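# Carry hot dish onto trivet using towel only

## Task

Put the hot dish down level and centred on the trivet, with no part of the towel lying between dish and trivet; every contact with the dish, its handles included, must be made through the towel and never bare-handed.

## Robot and tools

Robot: two arms, left_arm and right_arm, each ending in a five-finger hand (left_arm has a left hand, right_arm a right hand, mirror images). Bases in the scene frame: left_arm at (-0.066, +0.443, +0.001) m, right_arm at (+0.017, -0.423, 0) m, both nearly unrotated. A fixed post stands behind the arms and a camera stand sits between them just behind the bases; avoid both.

Frame: the scene frame has its origin at table-top height midway between the arms, +z up, +x out over the table, +y toward left_arm. All printed positions, orientations (quat_wxyz), velocities and pose targets use it. Offsets use its axes, and a rotation turns the hand about its Hand target position.

Hand point: a point 0.15 m out from the wrist flange along the fingers, 0.05 m in front of the palm. Its +z runs along straight fingers, +y out of the palm; +x runs across the palm away from the thumb on the right hand, toward the thumb on the left hand. Straight fingers extend 0.06-0.07 m past the point and sit 0.06 m behind it along -y. A wrist bracket on the little-finger side can collide; with fingers level the wrist may hang up to 0.11 m (palm down) or 0.23 m (palm up) below the point and hit the table first.

execute_actions(actions, cameras): actions is a list of actions; each action is a table of 1 to 15 rows, one row per 1/30 s step; fewer rows hold the last row to step 15. Every row is one flat list of 28 numbers in [-1, 1] covering both arms: left dx, dy, dz, rx, ry, rz, then left thumb_turn, thumb_bend, index, middle, ring, little, force_limit, speed; then the same 14 for the right arm. The six pose numbers are an offset from that arm's Hand target as it stood when the action began (every row counts from that same start, not from the previous row); 1.0 equals 0.6 m or 180 degrees; rx, ry, rz form one rotation vector. Six zeros asks nothing new of an arm. Finger numbers are absolute positions: -1 open/straight, +1 closed (thumb_turn +1 puts the thumb opposite the fingers). force_limit maps -1..+1 to about 0..10 N at the fingertip (0..15 N for the two thumb motors); speed rises from near zero at -1 to full at +0.48 and stays full above (full travel 0.49 s). No number means 'unchanged': to keep a hand as is, resend the last eight numbers you actually sent it. For a gentle grip close with speed -0.94 or lower. cameras: list of names, ["all"], or []; images come by default only for an empty actions list.

move(target, speed, blend, stop_force, zero, blocking, cameras): straight-line travel of each hand point. target is one 28-number row or a list of up to 15 rows, same layout and scale as above; every row's pose numbers are offsets from the Hand targets at the move's start, not from the previous row. speed: m/s, 0.002-3.6, default 0.25 (turns up to twice that in rad/s), one value or one per target. blend: corner rounding in m, 0 = stop at each target. stop_force: 3-120 N, ends an arm's path when its wrist sensor feels that much push against the motion; use a small value and a slow speed (about 0.005-0.02 m/s) to touch down softly; every target must then carry the same hand numbers. zero: default true, rezeroes the sensor before the move. blocking=false returns early (not with stop_force). The whole move is capped at 10 s. The result adds a 'move:' line: done, off_target, moving, held or fault, plus limits such as paced or held.

wait(seconds, cameras): lets time pass, 0-3600 s. stop(cameras): brakes a running move. zoom_image(camera, region): closer look at [x0, y0, x1, y1] pixels of the latest cam_high, cam_left_wrist or cam_right_wrist image (at most 504 x 504). show_instructions(): shows the reference pages. zero_wrist_force(arm): rezeroes left_arm or right_arm's wrist sensor. finished_scene(scene=1): ends the scene permanently.

Results: each arm's end_effector_position (m), quat, velocities, Hand target (the pose offsets count from), joint positions and torques, wrist force/torque in the hand's own axes plus the peak since last shown, and per-motor hand_measured, hand_stopped_by (moving, target, force, stalled, fault) and hand_load_n in thumb_turn..little order. A dropped grip shows as hand_load_n falling near 0. Cameras are 672x504: cam_high overhead, plus one fisheye on each wrist.

Cautions: orientation commands are clipped to 32 degrees from the current orientation per step. The hand often settles short of its Hand target; send the remaining distance as an offset. Arms are stiff: pressing even slightly past firm contact, 150 N (roughly) of outside force, or a wrist torque near 25.2 N m stops the arm for 10 s. Keep the wrist away from its first joint's axis. Do not let the arms collide or grip each other. Do not drop, slam or knock the dish, and never let anything end up off the table. Motors overheat when holding loads or stretched arms for long; watch for a MOTOR HOT line.

Each tool is called after "Request:" in YAML: its name, and indented under it one key for each argument.

Reference images:

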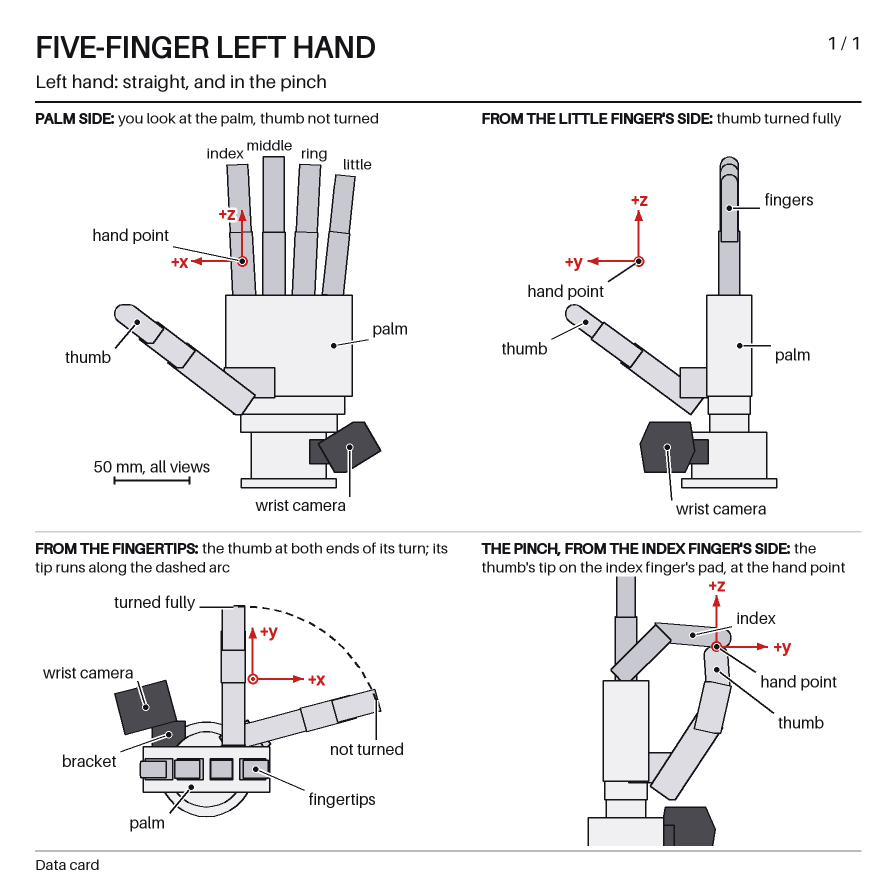

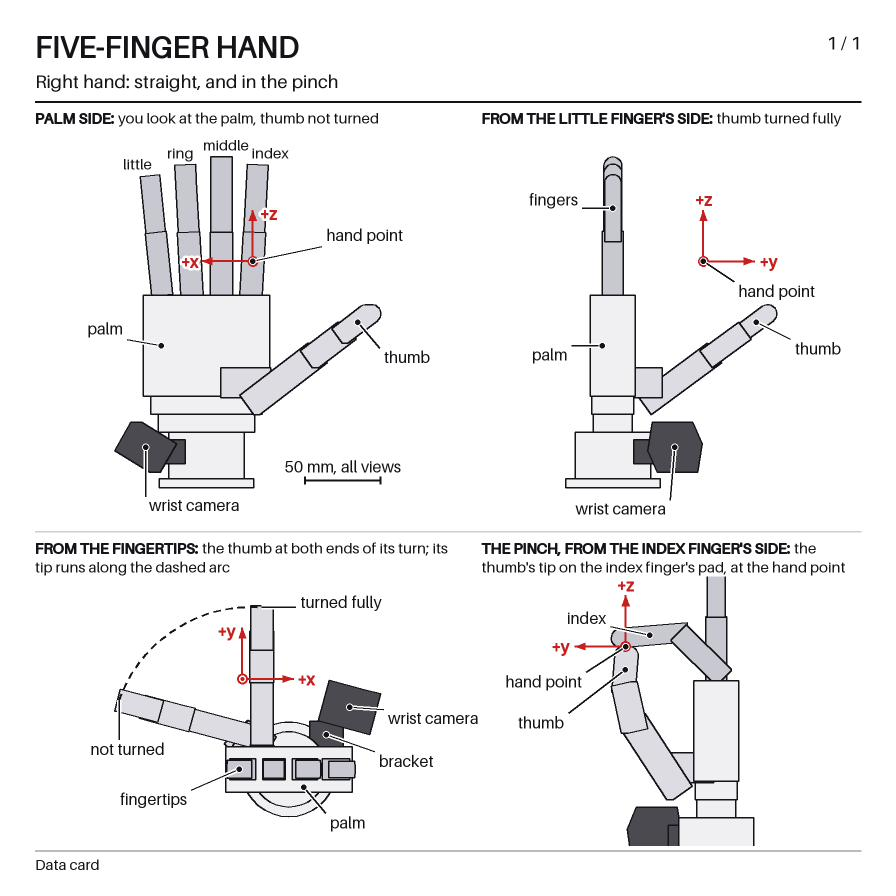

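## Session

Request:
execute_actions:
  actions: []
  cameras: ["all"]

Scene clock: 0.00 s.
left_arm: end_effector_position=(+0.4100, +0.2198, +0.2085) hand_measured=(-1.000, -1.000, -1.000, -1.000, -1.000, -1.000) hand_load_n=(+0.0, +0.0, +0.0, +0.0, +0.0, +0.0) hand_stopped_by=(target, target, target, target, target, target) hand_force_limit=0.00 hand_speed=-0.80 end_effector_quat_wxyz=(-0.303, +0.707, -0.409, +0.491) | right_arm: end_effector_position=(+0.4806, +0.0590, +0.2847) hand_measured=(-1.000, -1.000, -1.000, -1.000, -1.000, -1.000) hand_load_n=(+0.0, +0.0, +0.0, +0.0, +0.0, +0.0) hand_stopped_by=(target, target, target, target, target, target) hand_force_limit=0.00 hand_speed=-0.80 end_effector_quat_wxyz=(+0.245, -0.494, +0.823, +0.136)
Joint positions: left_arm=[3.003 -1.458 -2.114 3.225 -1.741 2.587] | right_arm=[0.389 -1.03 1.036 1.104 1.229 -2.198]
Joint velocities: within noise
Joint torques (N m): no reading
Wrist force (N): no reading
Wrist torque (N m): no reading
Wrist force, peak (N): no reading
Hand target: left_arm +0.4100, +0.2198, +0.2085; -0.303, +0.707, -0.409, +0.491 | right_arm +0.4806, +0.0590, +0.2847; +0.245, -0.494, +0.823, +0.136

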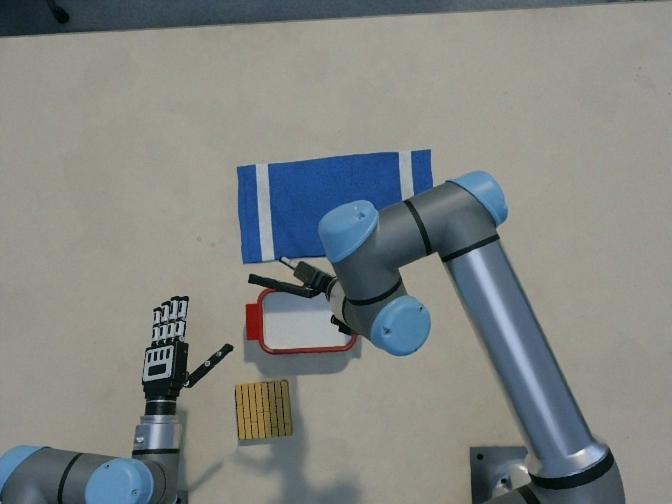

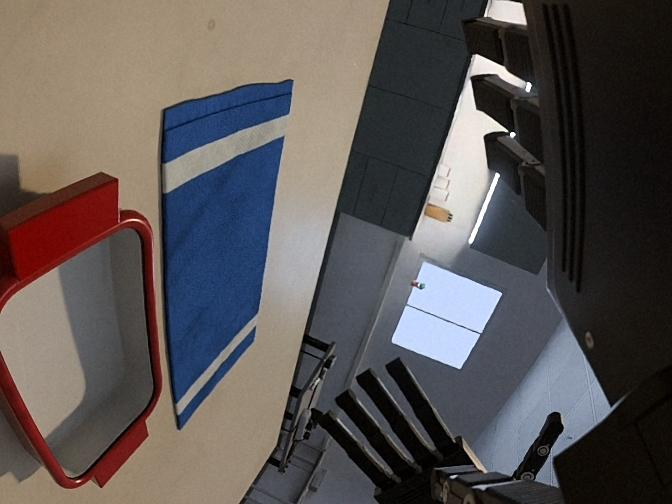

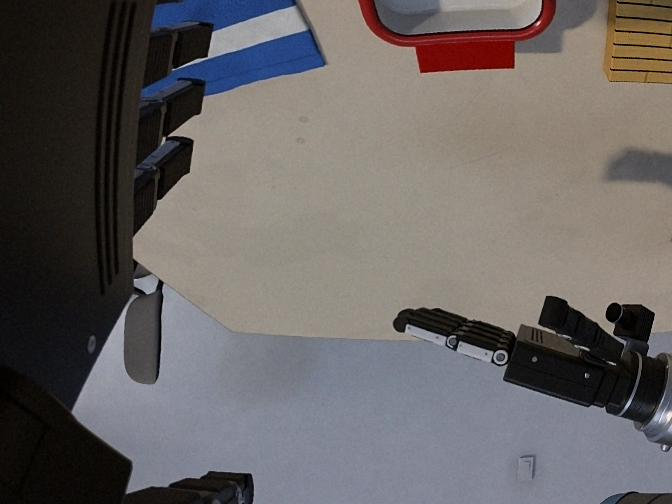

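Request:
zoom_image:
  camera: "cam_high"
  region: [220, 260, 400, 450]

Request:
zoom_image:
  camera: "cam_left_wrist"
  region: [0, 60, 340, 500]

Request:
zoom_image:
  camera: "cam_right_wrist"
  region: [300, 0, 672, 200]

Scaled by 2.653 from the camera's image (finer frame: 960x720).

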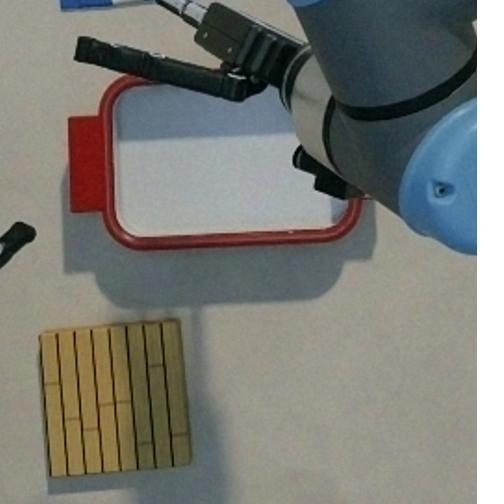

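Scaled by 1.145 from the camera's image (finer frame: 960x720).

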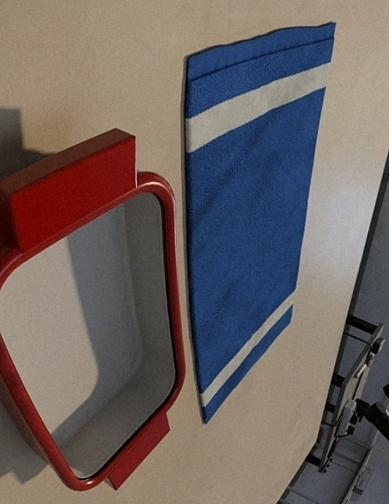

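Scaled by 1.355 from the camera's image (finer frame: 960x720).

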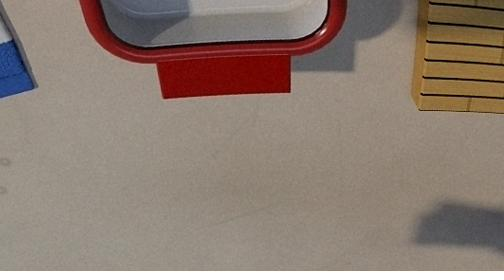

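Request:
move:
  target: [0,0,0,0,0,0,-1,-1,-1,-1,-1,-1,0,-0.8,-0.1,-0.55,0.1,0,0,0,-1,-1,-1,-1,-1,-1,0,-0.8]
  speed: 0.3
  cameras: ["all"]

Scene clock: 44.57 s.
left_arm: end_effector_position=(+0.4100, +0.2198, +0.2085) hand_measured=(-1.000, -1.000, -1.000, -1.000, -1.000, -1.000) hand_load_n=(+0.0, +0.0, +0.0, +0.0, +0.0, +0.0) hand_stopped_by=(target, target, target, target, target, target) hand_force_limit=0.00 hand_speed=-0.80 end_effector_quat_wxyz=(-0.303, +0.707, -0.409, +0.491) | right_arm: end_effector_position=(+0.4206, -0.2710, +0.3447) hand_measured=(-1.000, -1.000, -1.000, -1.000, -1.000, -1.000) hand_load_n=(+0.0, +0.0, +0.0, +0.0, +0.0, +0.0) hand_stopped_by=(target, target, target, target, target, target) hand_force_limit=0.00 hand_speed=-0.80 end_effector_quat_wxyz=(+0.245, -0.494, +0.823, +0.136)
Joint positions: left_arm=[3.003 -1.458 -2.114 3.225 -1.741 2.587] | right_arm=[-0.387 -1.424 1.514 1.405 1.009 -3.032]
Joint torques (N m): left_arm=[0.02 13.16 18.56 0.48 0.14 -0.06] | right_arm=[-8.85 -14.57 -24.16 3.92 0.93 -2.78]
Wrist force (N): left_arm=[0.1 -0.4 0.2] | right_arm=[0.0 0.2 0.2]
Wrist torque (N m): left_arm=[-0.09 -0.02 0.02] | right_arm=[0.02 -0.07 -0.01]
Wrist force, peak (N): left_arm=[0.0 -0.5 0.3] | right_arm=[-1.4 0.4 1.7]
Hand target: left_arm +0.4100, +0.2198, +0.2085; -0.303, +0.707, -0.409, +0.491 | right_arm +0.4206, -0.2710, +0.3447; +0.245, -0.494, +0.823, +0.136
Off the commanded pose: left_arm 0.000 m, 0 deg | right_arm 0.000 m, 0 deg.
move: done
cam_right_wrist: T_world_to_cam=[[-0.95806, 0.25477, -0.1312, 0.51312], [0.0084, 0.48261, 0.87579, -0.17603], [0.28644, 0.83796, -0.46451, 0.38107]] pos_world=[0.38393, -0.36509, 0.3985]

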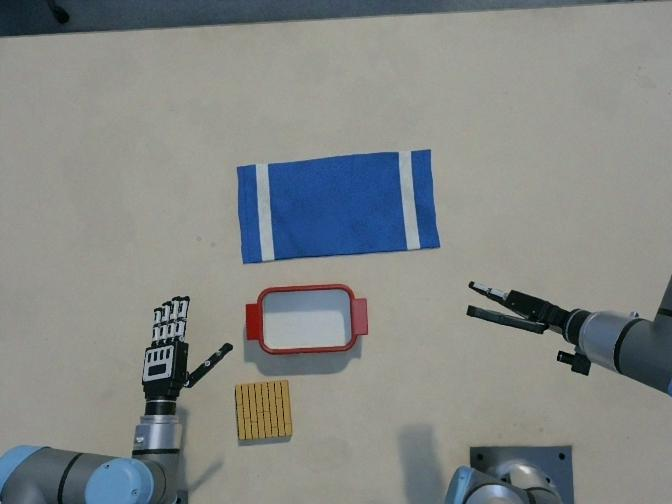

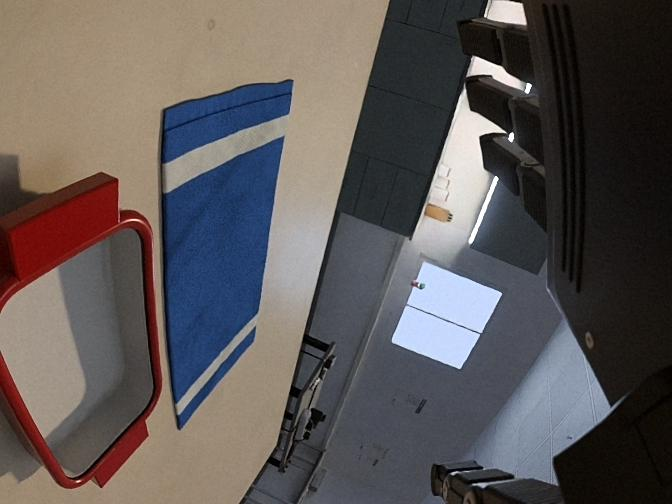

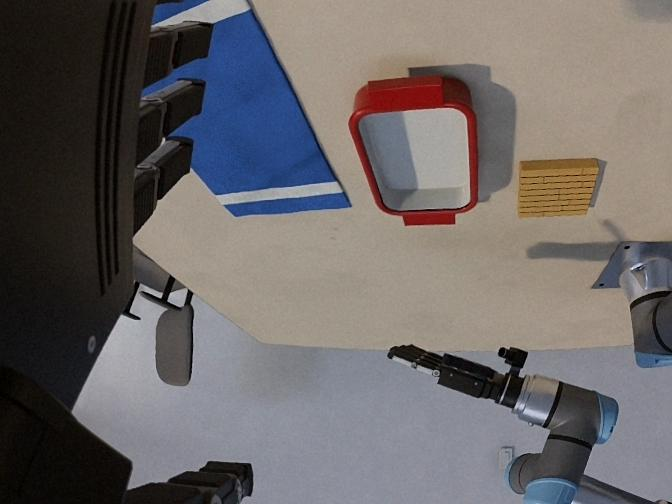

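Request:
zoom_image:
  camera: "cam_high"
  region: [220, 130, 460, 310]

Request:
zoom_image:
  camera: "cam_high"
  region: [220, 270, 400, 450]

Request:
zoom_image:
  camera: "cam_right_wrist"
  region: [330, 50, 630, 270]

Request:
zoom_image:
  camera: "cam_left_wrist"
  region: [0, 150, 200, 504]

Scaled by 2.100 from the camera's image (finer frame: 960x720).

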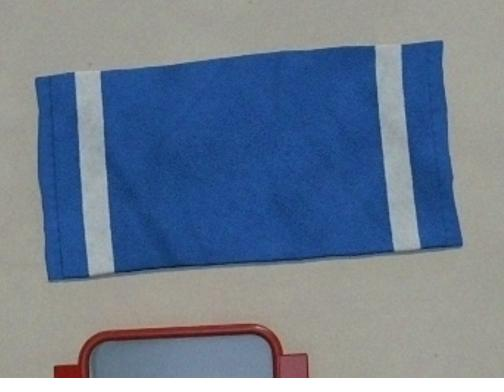

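Scaled by 2.800 from the camera's image (finer frame: 960x720).

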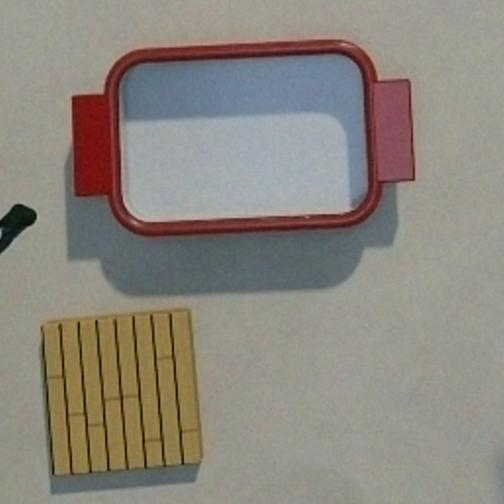

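Scaled by 1.680 from the camera's image (finer frame: 960x720).

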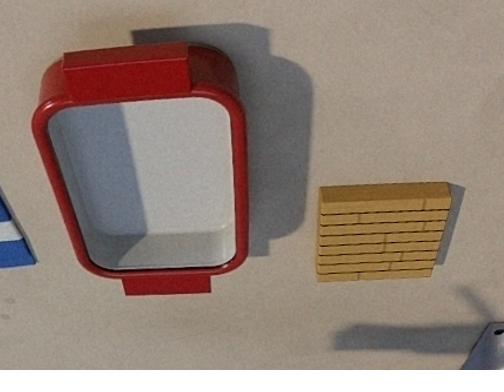

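Scaled by 1.424 from the camera's image (finer frame: 960x720).

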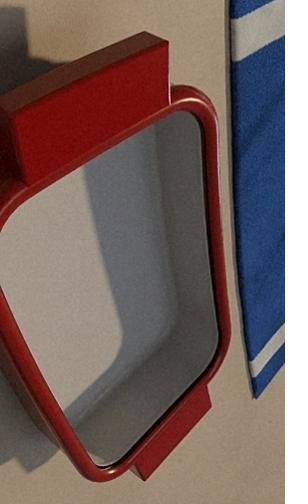

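Request:
move:
  target: [-0.2333,0.1333,-0.1308,0.157,-0.104,-0.0355,-1,-1,-1,-1,-1,-1,0,-0.8,0.1323,-0.015,-0.341,0.1342,-0.517,0.3704,-1,-1,-1,-1,-1,-1,0,-0.8]
  speed: 0.3
  cameras: ["all"]

Scene clock: 341.20 s.
left_arm: end_effector_position=(+0.2999, +0.2826, +0.1466) hand_measured=(-1.000, -1.000, -1.000, -1.000, -1.000, -1.000) hand_load_n=(-0.5, +0.0, -0.5, +0.0, -0.5, +0.0) hand_stopped_by=(target, target, target, target, target, target) hand_force_limit=0.00 hand_speed=-0.80 end_effector_quat_wxyz=(-0.461, +0.549, -0.484, +0.502) | right_arm: end_effector_position=(+0.4858, -0.2784, +0.1765) hand_measured=(-1.000, -1.000, -1.000, -1.000, -1.000, -1.000) hand_load_n=(-0.5, +0.0, +0.0, +0.0, +0.0, +0.0) hand_stopped_by=(target, target, target, target, target, target) hand_force_limit=0.00 hand_speed=-0.80 end_effector_quat_wxyz=(+0.669, -0.722, +0.175, +0.028) end_effector_velocity=(+0.000, +0.000, +0.000) end_effector_angular_velocity=(+0.000, -0.003, +0.000)
Joint positions: left_arm=[3.197 -1.059 -2.658 3.646 -1.55 3.039] | right_arm=[-0.484 -0.861 1.852 1.819 0.322 -5.688]
Joint velocities: left_arm=[within noise] | right_arm=[0 0 0.002 0 -0.001 -0.005]
Joint torques (N m): left_arm=[7.73 2.97 9.93 2.82 1.78 1.8] | right_arm=[-8.14 -48.33 -16.3 3.27 -2.37 -2.83]
Wrist force (N): left_arm=[1.0 0.2 1.0] | right_arm=[-0.5 2.6 -0.5]
Wrist torque (N m): left_arm=[-0.08 -0.14 0.06] | right_arm=[0.12 0.03 0.07]
Wrist force, peak (N): left_arm=[1.0 0.2 1.0] | right_arm=[-0.3 3.3 -0.5]
Hand target: left_arm +0.2999, +0.2826, +0.1466; -0.461, +0.549, -0.484, +0.502 (not the last commanded pose) | right_arm +0.4859, -0.2784, +0.1765; +0.669, -0.722, +0.175, +0.028 (not the last commanded pose)
Off the commanded pose: left_arm 0.038 m, 7 deg | right_arm 0.039 m, 21 deg.
move: held (left_arm; a check stopped the path), off_target (right_arm; braked when a check withheld steps of left_arm); limits=held
pose unreachable (left arm): on one or more control steps of this call, first in action 0 (counted from 0), this arm could not follow its commanded pose, so it was not sent that pose on those steps. It may still have moved: this result reports where it is.
cause: moving toward the commanded pose would bring two parts of the arm too close to each other (joints 3 (elbow) to 5 (wrist 2) lie between them).
cam_left_wrist: T_world_to_cam=[[0.098, -0.18193, 0.97842, -0.11237], [-0.49451, -0.86208, -0.11077, 0.41358], [0.86363, -0.47299, -0.17445, 0.01267]] pos_world=[0.20459, 0.34209, 0.15797]
cam_right_wrist: T_world_to_cam=[[-0.0457, -0.12478, -0.99113, 0.15818], [-0.94005, -0.3303, 0.08492, 0.34832], [-0.33797, 0.93559, -0.10221, 0.55707]] pos_world=[0.52293, -0.38641, 0.18413]

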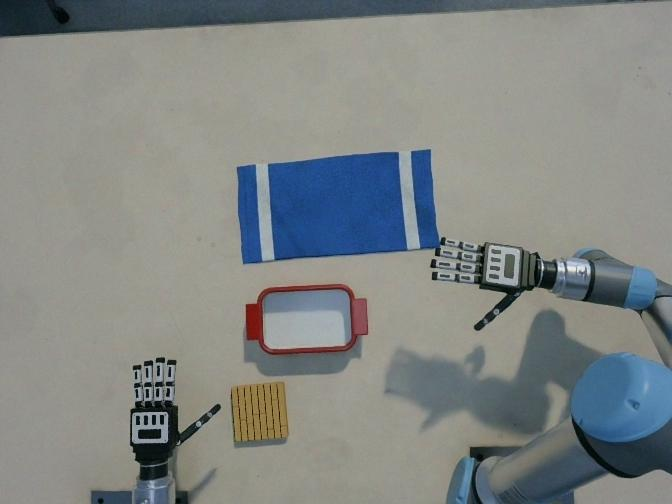

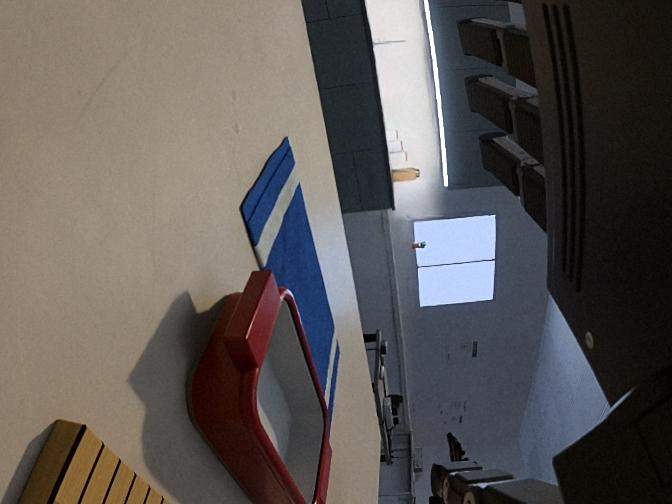

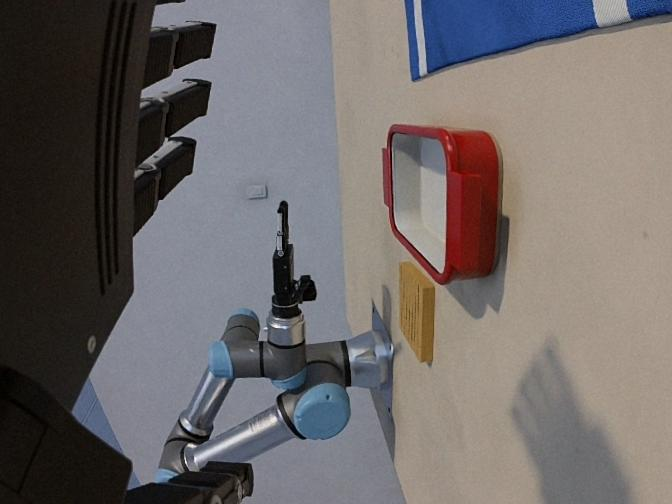

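Request:
zoom_image:
  camera: "cam_left_wrist"
  region: [130, 240, 370, 504]

Request:
zoom_image:
  camera: "cam_right_wrist"
  region: [350, 100, 560, 380]

Scaled by 1.909 from the camera's image (finer frame: 960x720).

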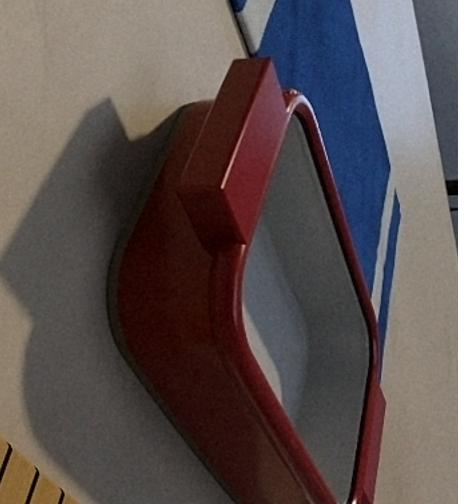

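Scaled by 1.800 from the camera's image (finer frame: 960x720).

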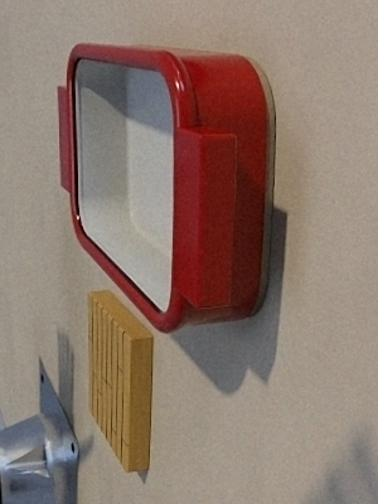

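Request:
move:
  target:
    - [0,0,0.1,0,0,0,1,-0.25,-0.25,-0.25,0.4,0.4,0,0,0,0,0.06,0,0,0,1,-0.25,-0.25,-0.25,0.4,0.4,0,0]
    - [0.47,-0.2043,0.05,0.0285,0.1172,0.0017,1,-0.25,-0.25,-0.25,0.4,0.4,0,0,0.1935,0.0973,0,-0.1429,0.0246,-0.3904,1,-0.25,-0.25,-0.25,0.4,0.4,0,0]
    - [0.47,-0.2043,-0.0777,0.0285,0.1172,0.0017,1,-0.25,-0.25,-0.25,0.4,0.4,0,0,0.1935,0.0973,-0.1275,-0.1429,0.0246,-0.3904,1,-0.25,-0.25,-0.25,0.4,0.4,0,0]
  speed: 0.3
  blend: 0.02
  cameras: ["all"]

Scene clock: 435.93 s.
left_arm: end_effector_position=(+0.5820, +0.1600, +0.1001) hand_measured=(+1.000, -0.250, -0.250, -0.250, +0.400, +0.400) hand_load_n=(+0.0, +0.0, +0.0, +0.0, +0.0, +0.0) hand_stopped_by=(target, target, target, target, target, target) hand_force_limit=0.00 hand_speed=0.00 end_effector_quat_wxyz=(-0.390, +0.611, -0.581, +0.369) | right_arm: end_effector_position=(+0.6020, -0.2201, +0.1001) hand_measured=(+1.000, -0.250, -0.250, -0.250, +0.400, +0.400) hand_load_n=(+0.0, +0.0, +0.0, +0.0, +0.0, +0.0) hand_stopped_by=(target, target, target, target, target, target) hand_force_limit=0.00 hand_speed=0.00 end_effector_quat_wxyz=(-0.390, +0.612, -0.580, +0.370)
Joint positions: left_arm=[2.883 -2.059 -1.584 3.186 -1.865 3.002] | right_arm=[0.088 -1.298 1.898 -0.163 1.587 -3.133]
Joint torques (N m): left_arm=[7 33.51 9.34 1.44 1.89 1.95] | right_arm=[6.19 -23.79 -9.67 -2.87 1.77 1.81]
Wrist force (N): left_arm=[0.4 -0.6 0.8] | right_arm=[-0.2 2.6 0.4]
Wrist torque (N m): left_arm=[-0.14 -0.10 -0.02] | right_arm=[0.05 -0.21 0.20]
Wrist force, peak (N): left_arm=[1.0 -3.5 1.2] | right_arm=[-0.3 5.1 0.9]
Hand target: left_arm +0.5819, +0.1601, +0.1000; -0.390, +0.611, -0.581, +0.369 | right_arm +0.6020, -0.2201, +0.1000; -0.390, +0.612, -0.580, +0.370
Off the commanded pose: left_arm 0.000 m, 0 deg | right_arm 0.000 m, 0 deg.
move: done
cam_left_wrist: T_world_to_cam=[[0.44121, -0.26367, 0.85779, -0.29134], [-0.5108, -0.8597, -0.00152, 0.44041], [0.73784, -0.43749, -0.51399, -0.19551]] pos_world=[0.49776, 0.21627, 0.15009]
cam_right_wrist: T_world_to_cam=[[-0.41956, -0.27844, -0.86397, 0.27365], [-0.59479, 0.80333, 0.02994, 0.53044], [0.68571, 0.52644, -0.50266, -0.13229]] pos_world=[0.52102, -0.28028, 0.15404]

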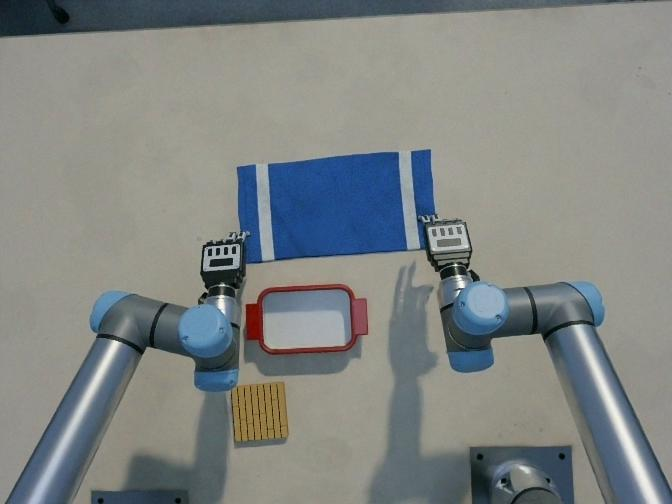

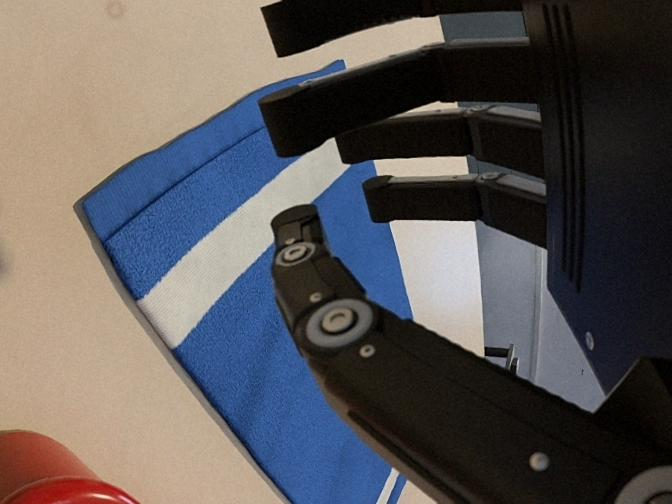

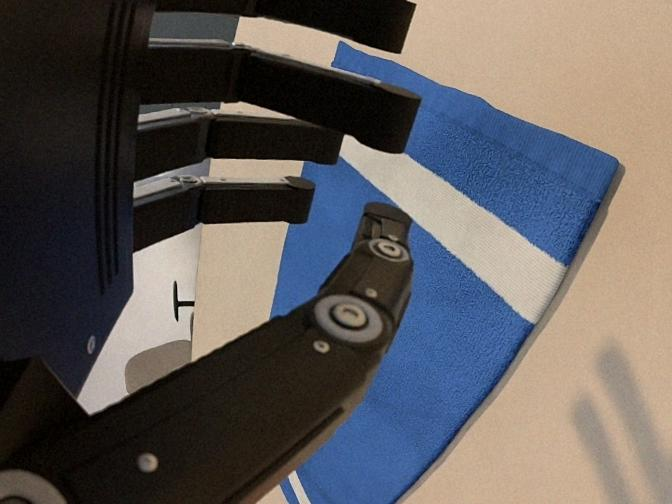

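Request:
move:
  target: [0,-0.025,-0.1167,0,0,0,1,-0.25,-0.25,-0.25,0.4,0.4,0,0,0,0,-0.1167,0,0,0,1,-0.25,-0.25,-0.25,0.4,0.4,0,0]
  speed: 0.15
  cameras: ["cam_left_wrist","cam_right_wrist"]

Request:
move:
  target: [0,0,-0.05,0,0,0,1,-0.25,-0.25,-0.25,0.4,0.4,0,0,0,0,-0.05,0,0,0,1,-0.25,-0.25,-0.25,0.4,0.4,0,0]
  speed: 0.01
  stop_force: 3
  cameras: ["cam_left_wrist","cam_right_wrist"]

Scene clock: 445.27 s.
left_arm: end_effector_position=(+0.5818, +0.1450, +0.0300) hand_measured=(+1.000, -0.250, -0.250, -0.250, +0.400, +0.400) hand_load_n=(+0.0, +0.0, +0.0, +0.0, +0.0, +0.0) hand_stopped_by=(target, target, target, target, target, target) hand_force_limit=0.00 hand_speed=0.00 end_effector_quat_wxyz=(-0.390, +0.611, -0.581, +0.369) | right_arm: end_effector_position=(+0.6019, -0.2201, +0.0300) hand_measured=(+1.000, -0.250, -0.250, -0.250, +0.400, +0.400) hand_load_n=(+0.0, +0.0, +0.0, -0.5, -0.5, +0.0) hand_stopped_by=(target, target, target, target, target, target) hand_force_limit=0.00 hand_speed=0.00 end_effector_quat_wxyz=(-0.390, +0.612, -0.580, +0.370)
Joint positions: left_arm=[2.854 -2.166 -1.62 3.325 -1.891 2.988] | right_arm=[0.088 -1.186 1.967 -0.344 1.587 -3.133]
Joint torques (N m): left_arm=[6.66 37.37 23.58 0.99 1.74 1.67] | right_arm=[-2.89 -32.35 -18.09 -1.22 -0.29 -0.43]
Wrist force (N): left_arm=[0.3 -0.2 0.7] | right_arm=[0.2 2.4 0.5]
Wrist torque (N m): left_arm=[-0.08 -0.08 0.00] | right_arm=[0.03 -0.23 0.20]
Wrist force, peak (N): left_arm=[0.0 -2.1 0.0] | right_arm=[0.1 4.0 1.1]
Hand target: left_arm +0.5819, +0.1451, +0.0300; -0.390, +0.611, -0.581, +0.369 | right_arm +0.6020, -0.2201, +0.0300; -0.390, +0.612, -0.580, +0.370
Off the commanded pose: left_arm 0.000 m, 0 deg | right_arm 0.000 m, 0 deg.
move: done
cam_left_wrist: T_world_to_cam=[[0.44141, -0.26369, 0.85768, -0.2352], [-0.5108, -0.85969, -0.00142, 0.42735], [0.73772, -0.43748, -0.51418, -0.23795]] pos_world=[0.49766, 0.20127, 0.07999]
cam_right_wrist: T_world_to_cam=[[-0.4197, -0.27844, -0.8639, 0.21311], [-0.59479, 0.80332, 0.03005, 0.53247], [0.68562, 0.52645, -0.50277, -0.1674]] pos_world=[0.52092, -0.28028, 0.08394]

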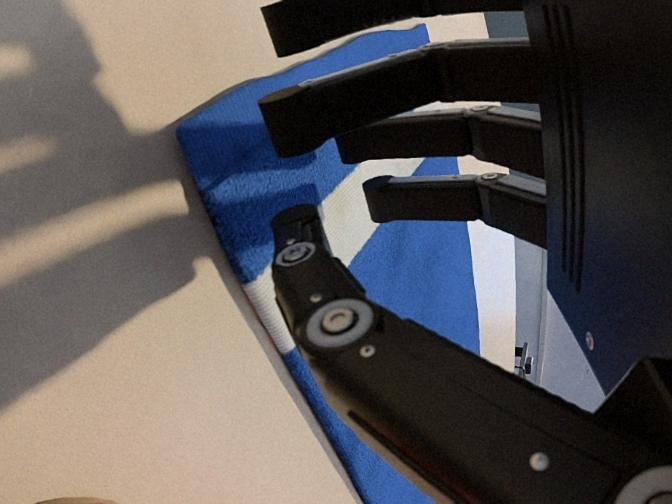

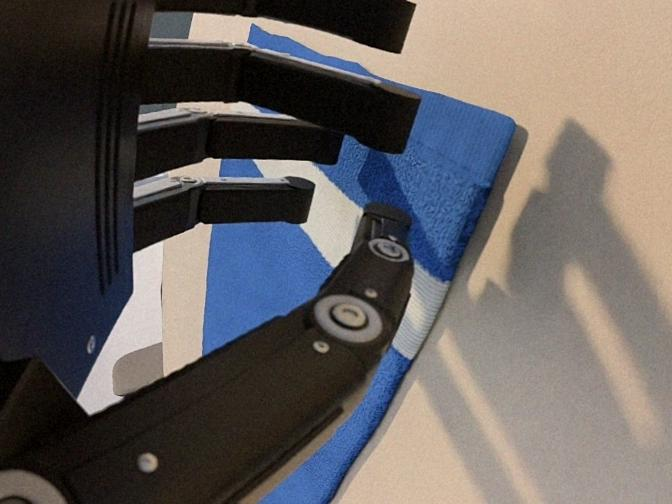

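Scene clock: 447.20 s.
left_arm: end_effector_position=(+0.5819, +0.1451, +0.0225) hand_measured=(+1.000, -0.250, -0.250, -0.250, +0.400, +0.400) hand_load_n=(+0.0, +0.0, +0.0, +0.0, +0.0, +0.0) hand_stopped_by=(target, target, target, target, target, target) hand_force_limit=0.00 hand_speed=0.00 end_effector_quat_wxyz=(-0.390, +0.611, -0.581, +0.369) | right_arm: end_effector_position=(+0.6020, -0.2201, +0.0211) hand_measured=(+1.000, -0.250, -0.250, -0.250, +0.400, +0.400) hand_load_n=(+0.0, +0.0, +0.0, +0.0, +0.0, +0.0) hand_stopped_by=(target, target, target, target, target, target) hand_force_limit=0.00 hand_speed=0.00 end_effector_quat_wxyz=(-0.390, +0.612, -0.580, +0.370)
Joint positions: left_arm=[2.854 -2.176 -1.625 3.34 -1.891 2.988] | right_arm=[0.088 -1.17 1.973 -0.367 1.587 -3.133]
Joint torques (N m): left_arm=[6.55 47.52 23.05 -0.82 1.82 1.55] | right_arm=[0.87 -42.75 -19.86 2.41 -0.23 -0.3]
Wrist force (N): left_arm=[0.6 -2.7 -0.4] | right_arm=[0.0 0.0 -1.1]
Wrist torque (N m): left_arm=[-0.20 -0.15 0.08] | right_arm=[0.05 -0.16 0.13]
Wrist force, peak (N): left_arm=[0.7 -4.8 -1.3] | right_arm=[0.4 -2.1 -2.0]
Hand target: left_arm +0.5819, +0.1451, +0.0225; -0.390, +0.611, -0.581, +0.369 (not the last commanded pose) | right_arm +0.6020, -0.2201, +0.0211; -0.390, +0.612, -0.580, +0.370 (not the last commanded pose)
Off the commanded pose: left_arm 0.023 m, 0 deg | right_arm 0.021 m, 0 deg.
move: contact (left_arm, right_arm)
cam_left_wrist: T_world_to_cam=[[0.44129, -0.26372, 0.85774, -0.22875], [-0.51074, -0.85973, -0.00156, 0.42738], [0.73784, -0.43739, -0.51409, -0.24196]] pos_world=[0.49776, 0.20127, 0.07249]
cam_right_wrist: T_world_to_cam=[[-0.4195, -0.2784, -0.86401, 0.20538], [-0.59479, 0.80332, 0.02994, 0.5328], [0.68574, 0.52646, -0.50258, -0.17202]] pos_world=[0.52102, -0.28028, 0.07504]

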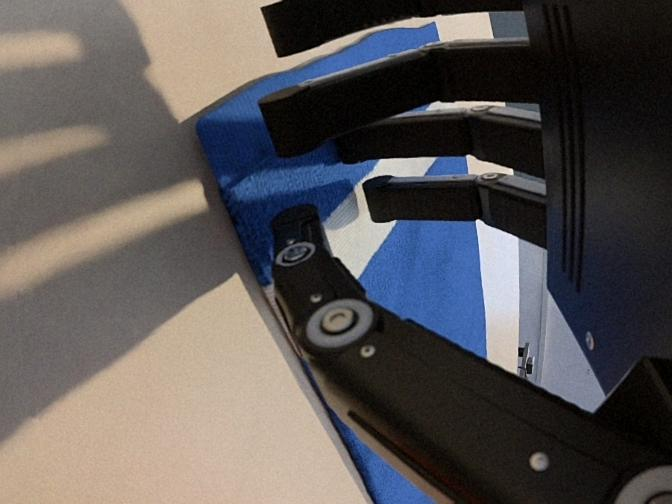

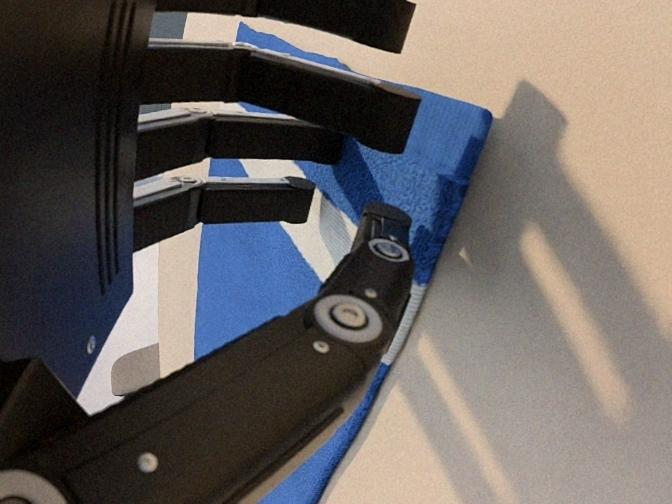

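Request:
move:
  target: [0,0,0,0,0,0,1,-0.25,0,0,0.4,0.4,0,-0.6,0,0,0,0,0,0,1,-0.25,0,0,0.4,0.4,0,-0.6]
  cameras: ["cam_left_wrist","cam_right_wrist"]

Scene clock: 456.37 s.
left_arm: end_effector_position=(+0.5820, +0.1450, +0.0226) hand_measured=(+1.000, -0.250, +0.000, +0.000, +0.400, +0.400) hand_load_n=(+0.5, +0.0, +0.0, +2.5, +0.0, +0.0) hand_stopped_by=(target, target, target, target, target, target) hand_force_limit=0.00 hand_speed=-0.60 end_effector_quat_wxyz=(-0.390, +0.611, -0.581, +0.369) | right_arm: end_effector_position=(+0.6020, -0.2201, +0.0212) hand_measured=(+1.000, -0.250, +0.000, -0.144, +0.400, +0.400) hand_load_n=(+0.0, -0.5, +0.0, +5.0, +0.0, +0.0) hand_stopped_by=(target, target, target, force, target, target) hand_force_limit=0.00 hand_speed=-0.60 end_effector_quat_wxyz=(-0.390, +0.612, -0.580, +0.370)
Joint positions: left_arm=[2.854 -2.176 -1.625 3.341 -1.891 2.988] | right_arm=[0.088 -1.17 1.973 -0.367 1.587 -3.133]
Joint torques (N m): left_arm=[5.49 33.76 11.84 -3.5 1.74 1.42] | right_arm=[0.49 -34.56 -10.99 1.64 -0.19 -0.35]
Wrist force (N): left_arm=[0.5 -14.4 -1.4] | right_arm=[-0.1 -7.2 -1.4]
Wrist torque (N m): left_arm=[-0.64 -0.15 0.34] | right_arm=[-0.14 -0.15 -0.04]
Wrist force, peak (N): left_arm=[0.6 -15.8 -1.6] | right_arm=[0.1 -8.1 -1.4]
Hand target: left_arm +0.5819, +0.1451, +0.0225; -0.390, +0.611, -0.581, +0.369 | right_arm +0.6020, -0.2201, +0.0211; -0.390, +0.612, -0.580, +0.370
Off the commanded pose: left_arm 0.000 m, 0 deg | right_arm 0.000 m, 0 deg.
move: done
cam_left_wrist: T_world_to_cam=[[0.44107, -0.26368, 0.85786, -0.22879], [-0.5108, -0.8597, -0.00162, 0.42746], [0.73793, -0.43748, -0.51388, -0.24203]] pos_world=[0.49786, 0.20127, 0.07259]
cam_right_wrist: T_world_to_cam=[[-0.41942, -0.27844, -0.86403, 0.20541], [-0.59478, 0.80333, 0.02984, 0.53281], [0.6858, 0.52643, -0.50255, -0.17201]] pos_world=[0.52102, -0.28028, 0.07514]

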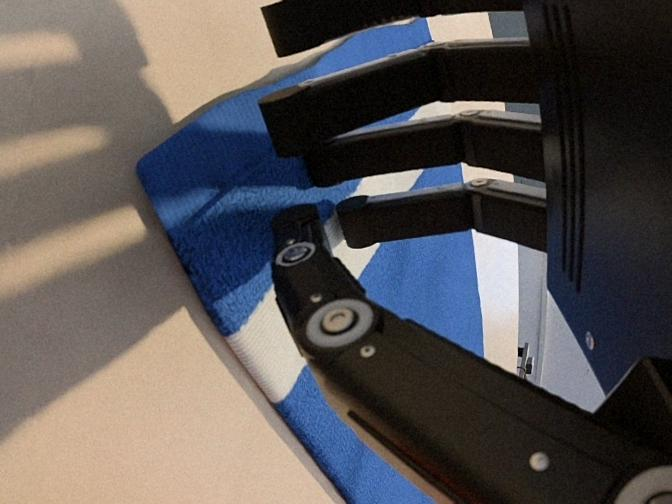

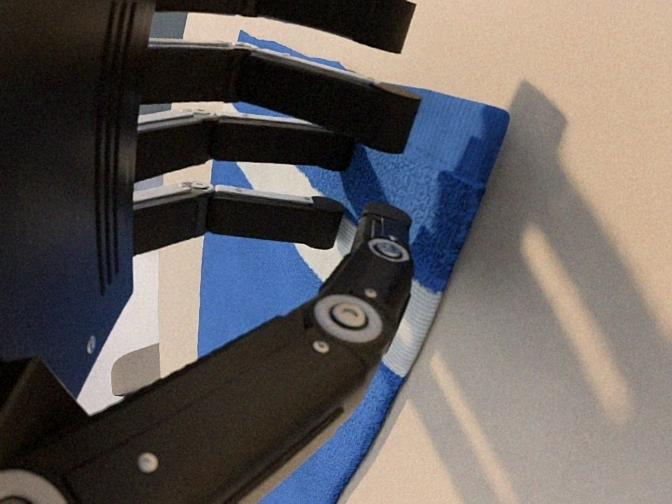

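Request:
move:
  target:
    - [0,0,0.05,0,0,0,1,-0.5,-0.4,-0.4,0.4,0.4,0,-0.3,0,0,0.05,0,0,0,1,-0.5,-0.4,-0.4,0.4,0.4,0,-0.3]
  speed: 0.1
  cameras: ["all"]

Scene clock: 515.57 s.
left_arm: end_effector_position=(+0.5820, +0.1450, +0.0526) hand_measured=(+1.000, -0.500, -0.400, -0.400, +0.400, +0.400) hand_load_n=(+0.0, +0.0, -0.5, +0.0, +0.0, +0.0) hand_stopped_by=(target, target, target, target, target, target) hand_force_limit=0.00 hand_speed=-0.30 end_effector_quat_wxyz=(-0.390, +0.611, -0.581, +0.369) | right_arm: end_effector_position=(+0.6020, -0.2201, +0.0512) hand_measured=(+1.000, -0.500, -0.400, -0.400, +0.400, +0.400) hand_load_n=(+0.0, +0.0, +0.0, +0.0, +0.0, +0.0) hand_stopped_by=(target, target, target, target, target, target) hand_force_limit=0.00 hand_speed=-0.30 end_effector_quat_wxyz=(-0.390, +0.612, -0.580, +0.370)
Joint positions: left_arm=[2.854 -2.135 -1.603 3.277 -1.891 2.988] | right_arm=[0.088 -1.223 1.949 -0.29 1.587 -3.133]
Joint torques (N m): left_arm=[0.9 39.11 8.78 0.04 1.26 0.45] | right_arm=[4.62 -28.12 -9.27 -1.4 0.64 0.5]
Wrist force (N): left_arm=[0.1 0.2 0.8] | right_arm=[0.1 2.7 0.4]
Wrist torque (N m): left_arm=[0.01 -0.02 -0.03] | right_arm=[0.05 -0.24 0.20]
Wrist force, peak (N): left_arm=[0.4 -15.5 -1.5] | right_arm=[-0.1 -7.9 -1.5]
Hand target: left_arm +0.5819, +0.1451, +0.0525; -0.390, +0.611, -0.581, +0.369 | right_arm +0.6020, -0.2201, +0.0511; -0.390, +0.612, -0.580, +0.370
Off the commanded pose: left_arm 0.000 m, 0 deg | right_arm 0.000 m, 0 deg.
move: done
cam_left_wrist: T_world_to_cam=[[0.44113, -0.26372, 0.85782, -0.25455], [-0.5108, -0.8597, -0.00162, 0.42751], [0.73789, -0.43746, -0.51395, -0.22659]] pos_world=[0.49786, 0.20127, 0.10259]
cam_right_wrist: T_world_to_cam=[[-0.41936, -0.2784, -0.86408, 0.23132], [-0.59479, 0.80333, 0.02984, 0.53191], [0.68583, 0.52645, -0.50248, -0.15695]] pos_world=[0.52102, -0.28028, 0.10514]

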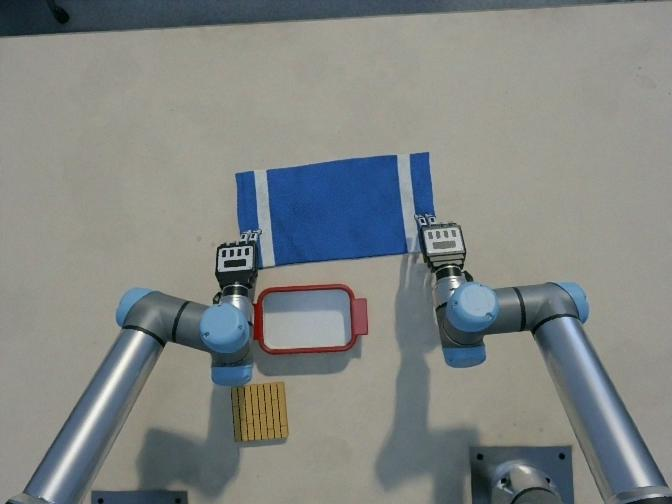

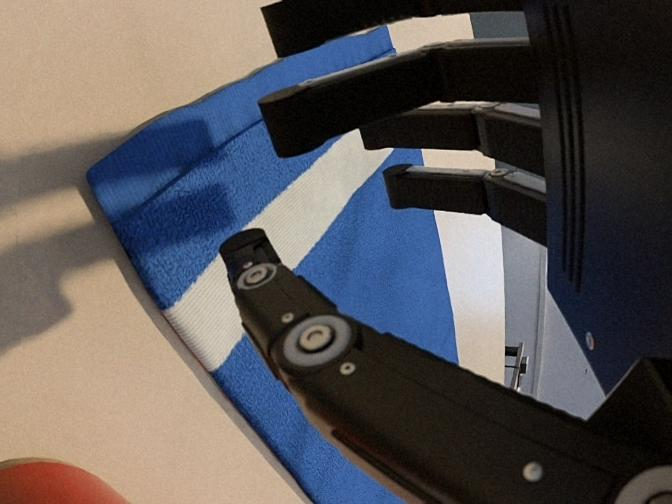

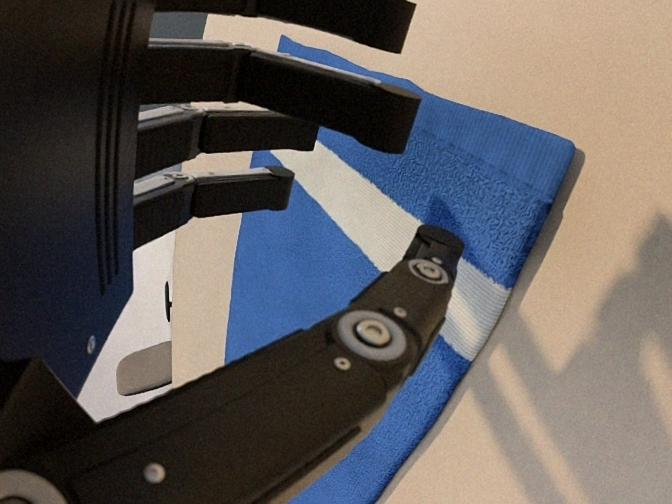

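Request:
move:
  target:
    - [0,0,-0.03,0,0,0,1,-0.5,-0.4,-0.4,0.4,0.4,0,-0.3,0.015,0,-0.03,0,0,0,1,-0.5,-0.4,-0.4,0.4,0.4,0,-0.3]
  speed: 0.05

Request:
move:
  target: [0,0,-0.05,0,0,0,1,-0.5,-0.4,-0.4,0.4,0.4,0,-0.3,0,0,-0.05,0,0,0,1,-0.5,-0.4,-0.4,0.4,0.4,0,-0.3]
  speed: 0.008
  stop_force: 6
  cameras: ["cam_left_wrist","cam_right_wrist"]

Scene clock: 532.80 s.
left_arm: end_effector_position=(+0.5818, +0.1451, +0.0344) hand_measured=(+1.000, -0.500, -0.400, -0.400, +0.400, +0.400) hand_load_n=(+0.0, +0.0, +0.0, +0.0, +0.0, +0.0) hand_stopped_by=(target, target, target, target, target, target) hand_force_limit=0.00 hand_speed=-0.30 end_effector_quat_wxyz=(-0.390, +0.611, -0.581, +0.369) | right_arm: end_effector_position=(+0.6111, -0.2201, +0.0332) hand_measured=(+1.000, -0.500, -0.400, -0.400, +0.400, +0.400) hand_load_n=(+0.0, +0.0, +0.0, +0.0, +0.0, +0.0) hand_stopped_by=(target, target, target, target, target, target) hand_force_limit=0.00 hand_speed=-0.30 end_effector_quat_wxyz=(-0.390, +0.612, -0.580, +0.370) end_effector_velocity=(-0.001, +0.000, +0.001) end_effector_angular_velocity=(+0.000, +0.002, +0.000)
Joint positions: left_arm=[2.854 -2.159 -1.617 3.315 -1.891 2.988] | right_arm=[0.086 -1.176 1.939 -0.328 1.586 -3.134]
Joint velocities: left_arm=[within noise] | right_arm=[0 -0.003 -0.001 0.005 -0.001 0]
Joint torques (N m): left_arm=[-4.49 47.63 25.31 -1.34 -1.37 -1.27] | right_arm=[-4.55 -44.71 -8.72 2.42 -1.46 -2.5]
Wrist force (N): left_arm=[0.4 0.0 0.9] | right_arm=[0.2 2.4 0.4]
Wrist torque (N m): left_arm=[-0.02 -0.07 0.00] | right_arm=[0.04 -0.25 0.22]
Wrist force, peak (N): left_arm=[0.2 1.0 0.9] | right_arm=[0.3 3.0 1.0]
Hand target: left_arm +0.5819, +0.1451, +0.0345; -0.390, +0.611, -0.581, +0.369 | right_arm +0.6110, -0.2201, +0.0331; -0.390, +0.612, -0.580, +0.370
Off the commanded pose: left_arm 0.000 m, 0 deg | right_arm 0.000 m, 0 deg.
move: done

Scene clock: 535.33 s.
left_arm: end_effector_position=(+0.5819, +0.1451, +0.0234) hand_measured=(+1.000, -0.500, -0.400, -0.400, +0.400, +0.400) hand_load_n=(+0.0, -2.0, +0.0, +0.0, +0.0, +0.0) hand_stopped_by=(target, target, target, target, target, target) hand_force_limit=0.00 hand_speed=-0.30 end_effector_quat_wxyz=(-0.390, +0.611, -0.581, +0.369) | right_arm: end_effector_position=(+0.6110, -0.2201, +0.0212) hand_measured=(+1.000, -0.500, -0.400, -0.400, +0.400, +0.400) hand_load_n=(+0.0, -2.5, +0.0, +0.0, +0.0, +0.0) hand_stopped_by=(target, target, target, target, target, target) hand_force_limit=0.00 hand_speed=-0.30 end_effector_quat_wxyz=(-0.390, +0.612, -0.580, +0.370)
Joint positions: left_arm=[2.854 -2.175 -1.625 3.339 -1.891 2.988] | right_arm=[0.086 -1.155 1.948 -0.357 1.586 -3.134]
Joint torques (N m): left_arm=[-5.95 45.61 22.17 -1.72 -0.66 0.75] | right_arm=[4.38 -42.24 -19.5 2.48 1.57 -0.34]
Wrist force (N): left_arm=[0.9 -5.6 -2.5] | right_arm=[-0.2 -2.3 -2.6]
Wrist torque (N m): left_arm=[-0.41 -0.17 0.08] | right_arm=[-0.21 -0.17 0.14]
Wrist force, peak (N): left_arm=[1.2 -7.1 -3.2] | right_arm=[-0.7 -3.9 -3.6]
Hand target: left_arm +0.5819, +0.1451, +0.0234; -0.390, +0.611, -0.581, +0.369 (not the last commanded pose) | right_arm +0.6110, -0.2201, +0.0212; -0.390, +0.612, -0.580, +0.370 (not the last commanded pose)
Off the commanded pose: left_arm 0.019 m, 0 deg | right_arm 0.018 m, 0 deg.
move: contact (left_arm, right_arm)
cam_left_wrist: T_world_to_cam=[[0.44123, -0.26368, 0.85778, -0.2295], [-0.51074, -0.85973, -0.00156, 0.42738], [0.73788, -0.43741, -0.51401, -0.24152]] pos_world=[0.49776, 0.20127, 0.07339]
cam_right_wrist: T_world_to_cam=[[-0.4195, -0.2784, -0.86401, 0.20924], [-0.59479, 0.80332, 0.02994, 0.53815], [0.68574, 0.52646, -0.50258, -0.17814]] pos_world=[0.53002, -0.28028, 0.07514]

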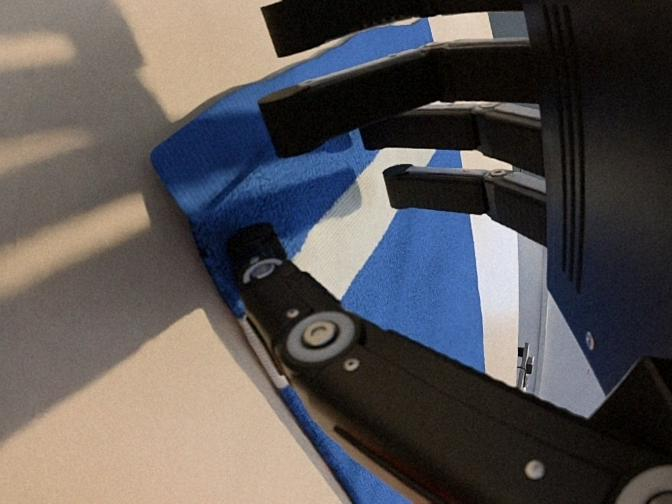

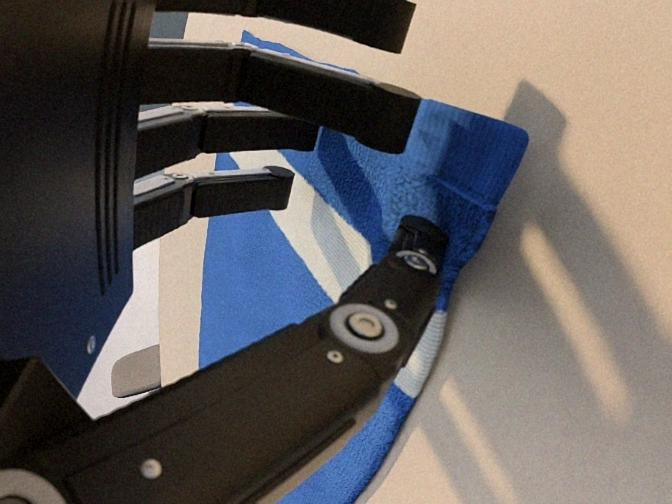

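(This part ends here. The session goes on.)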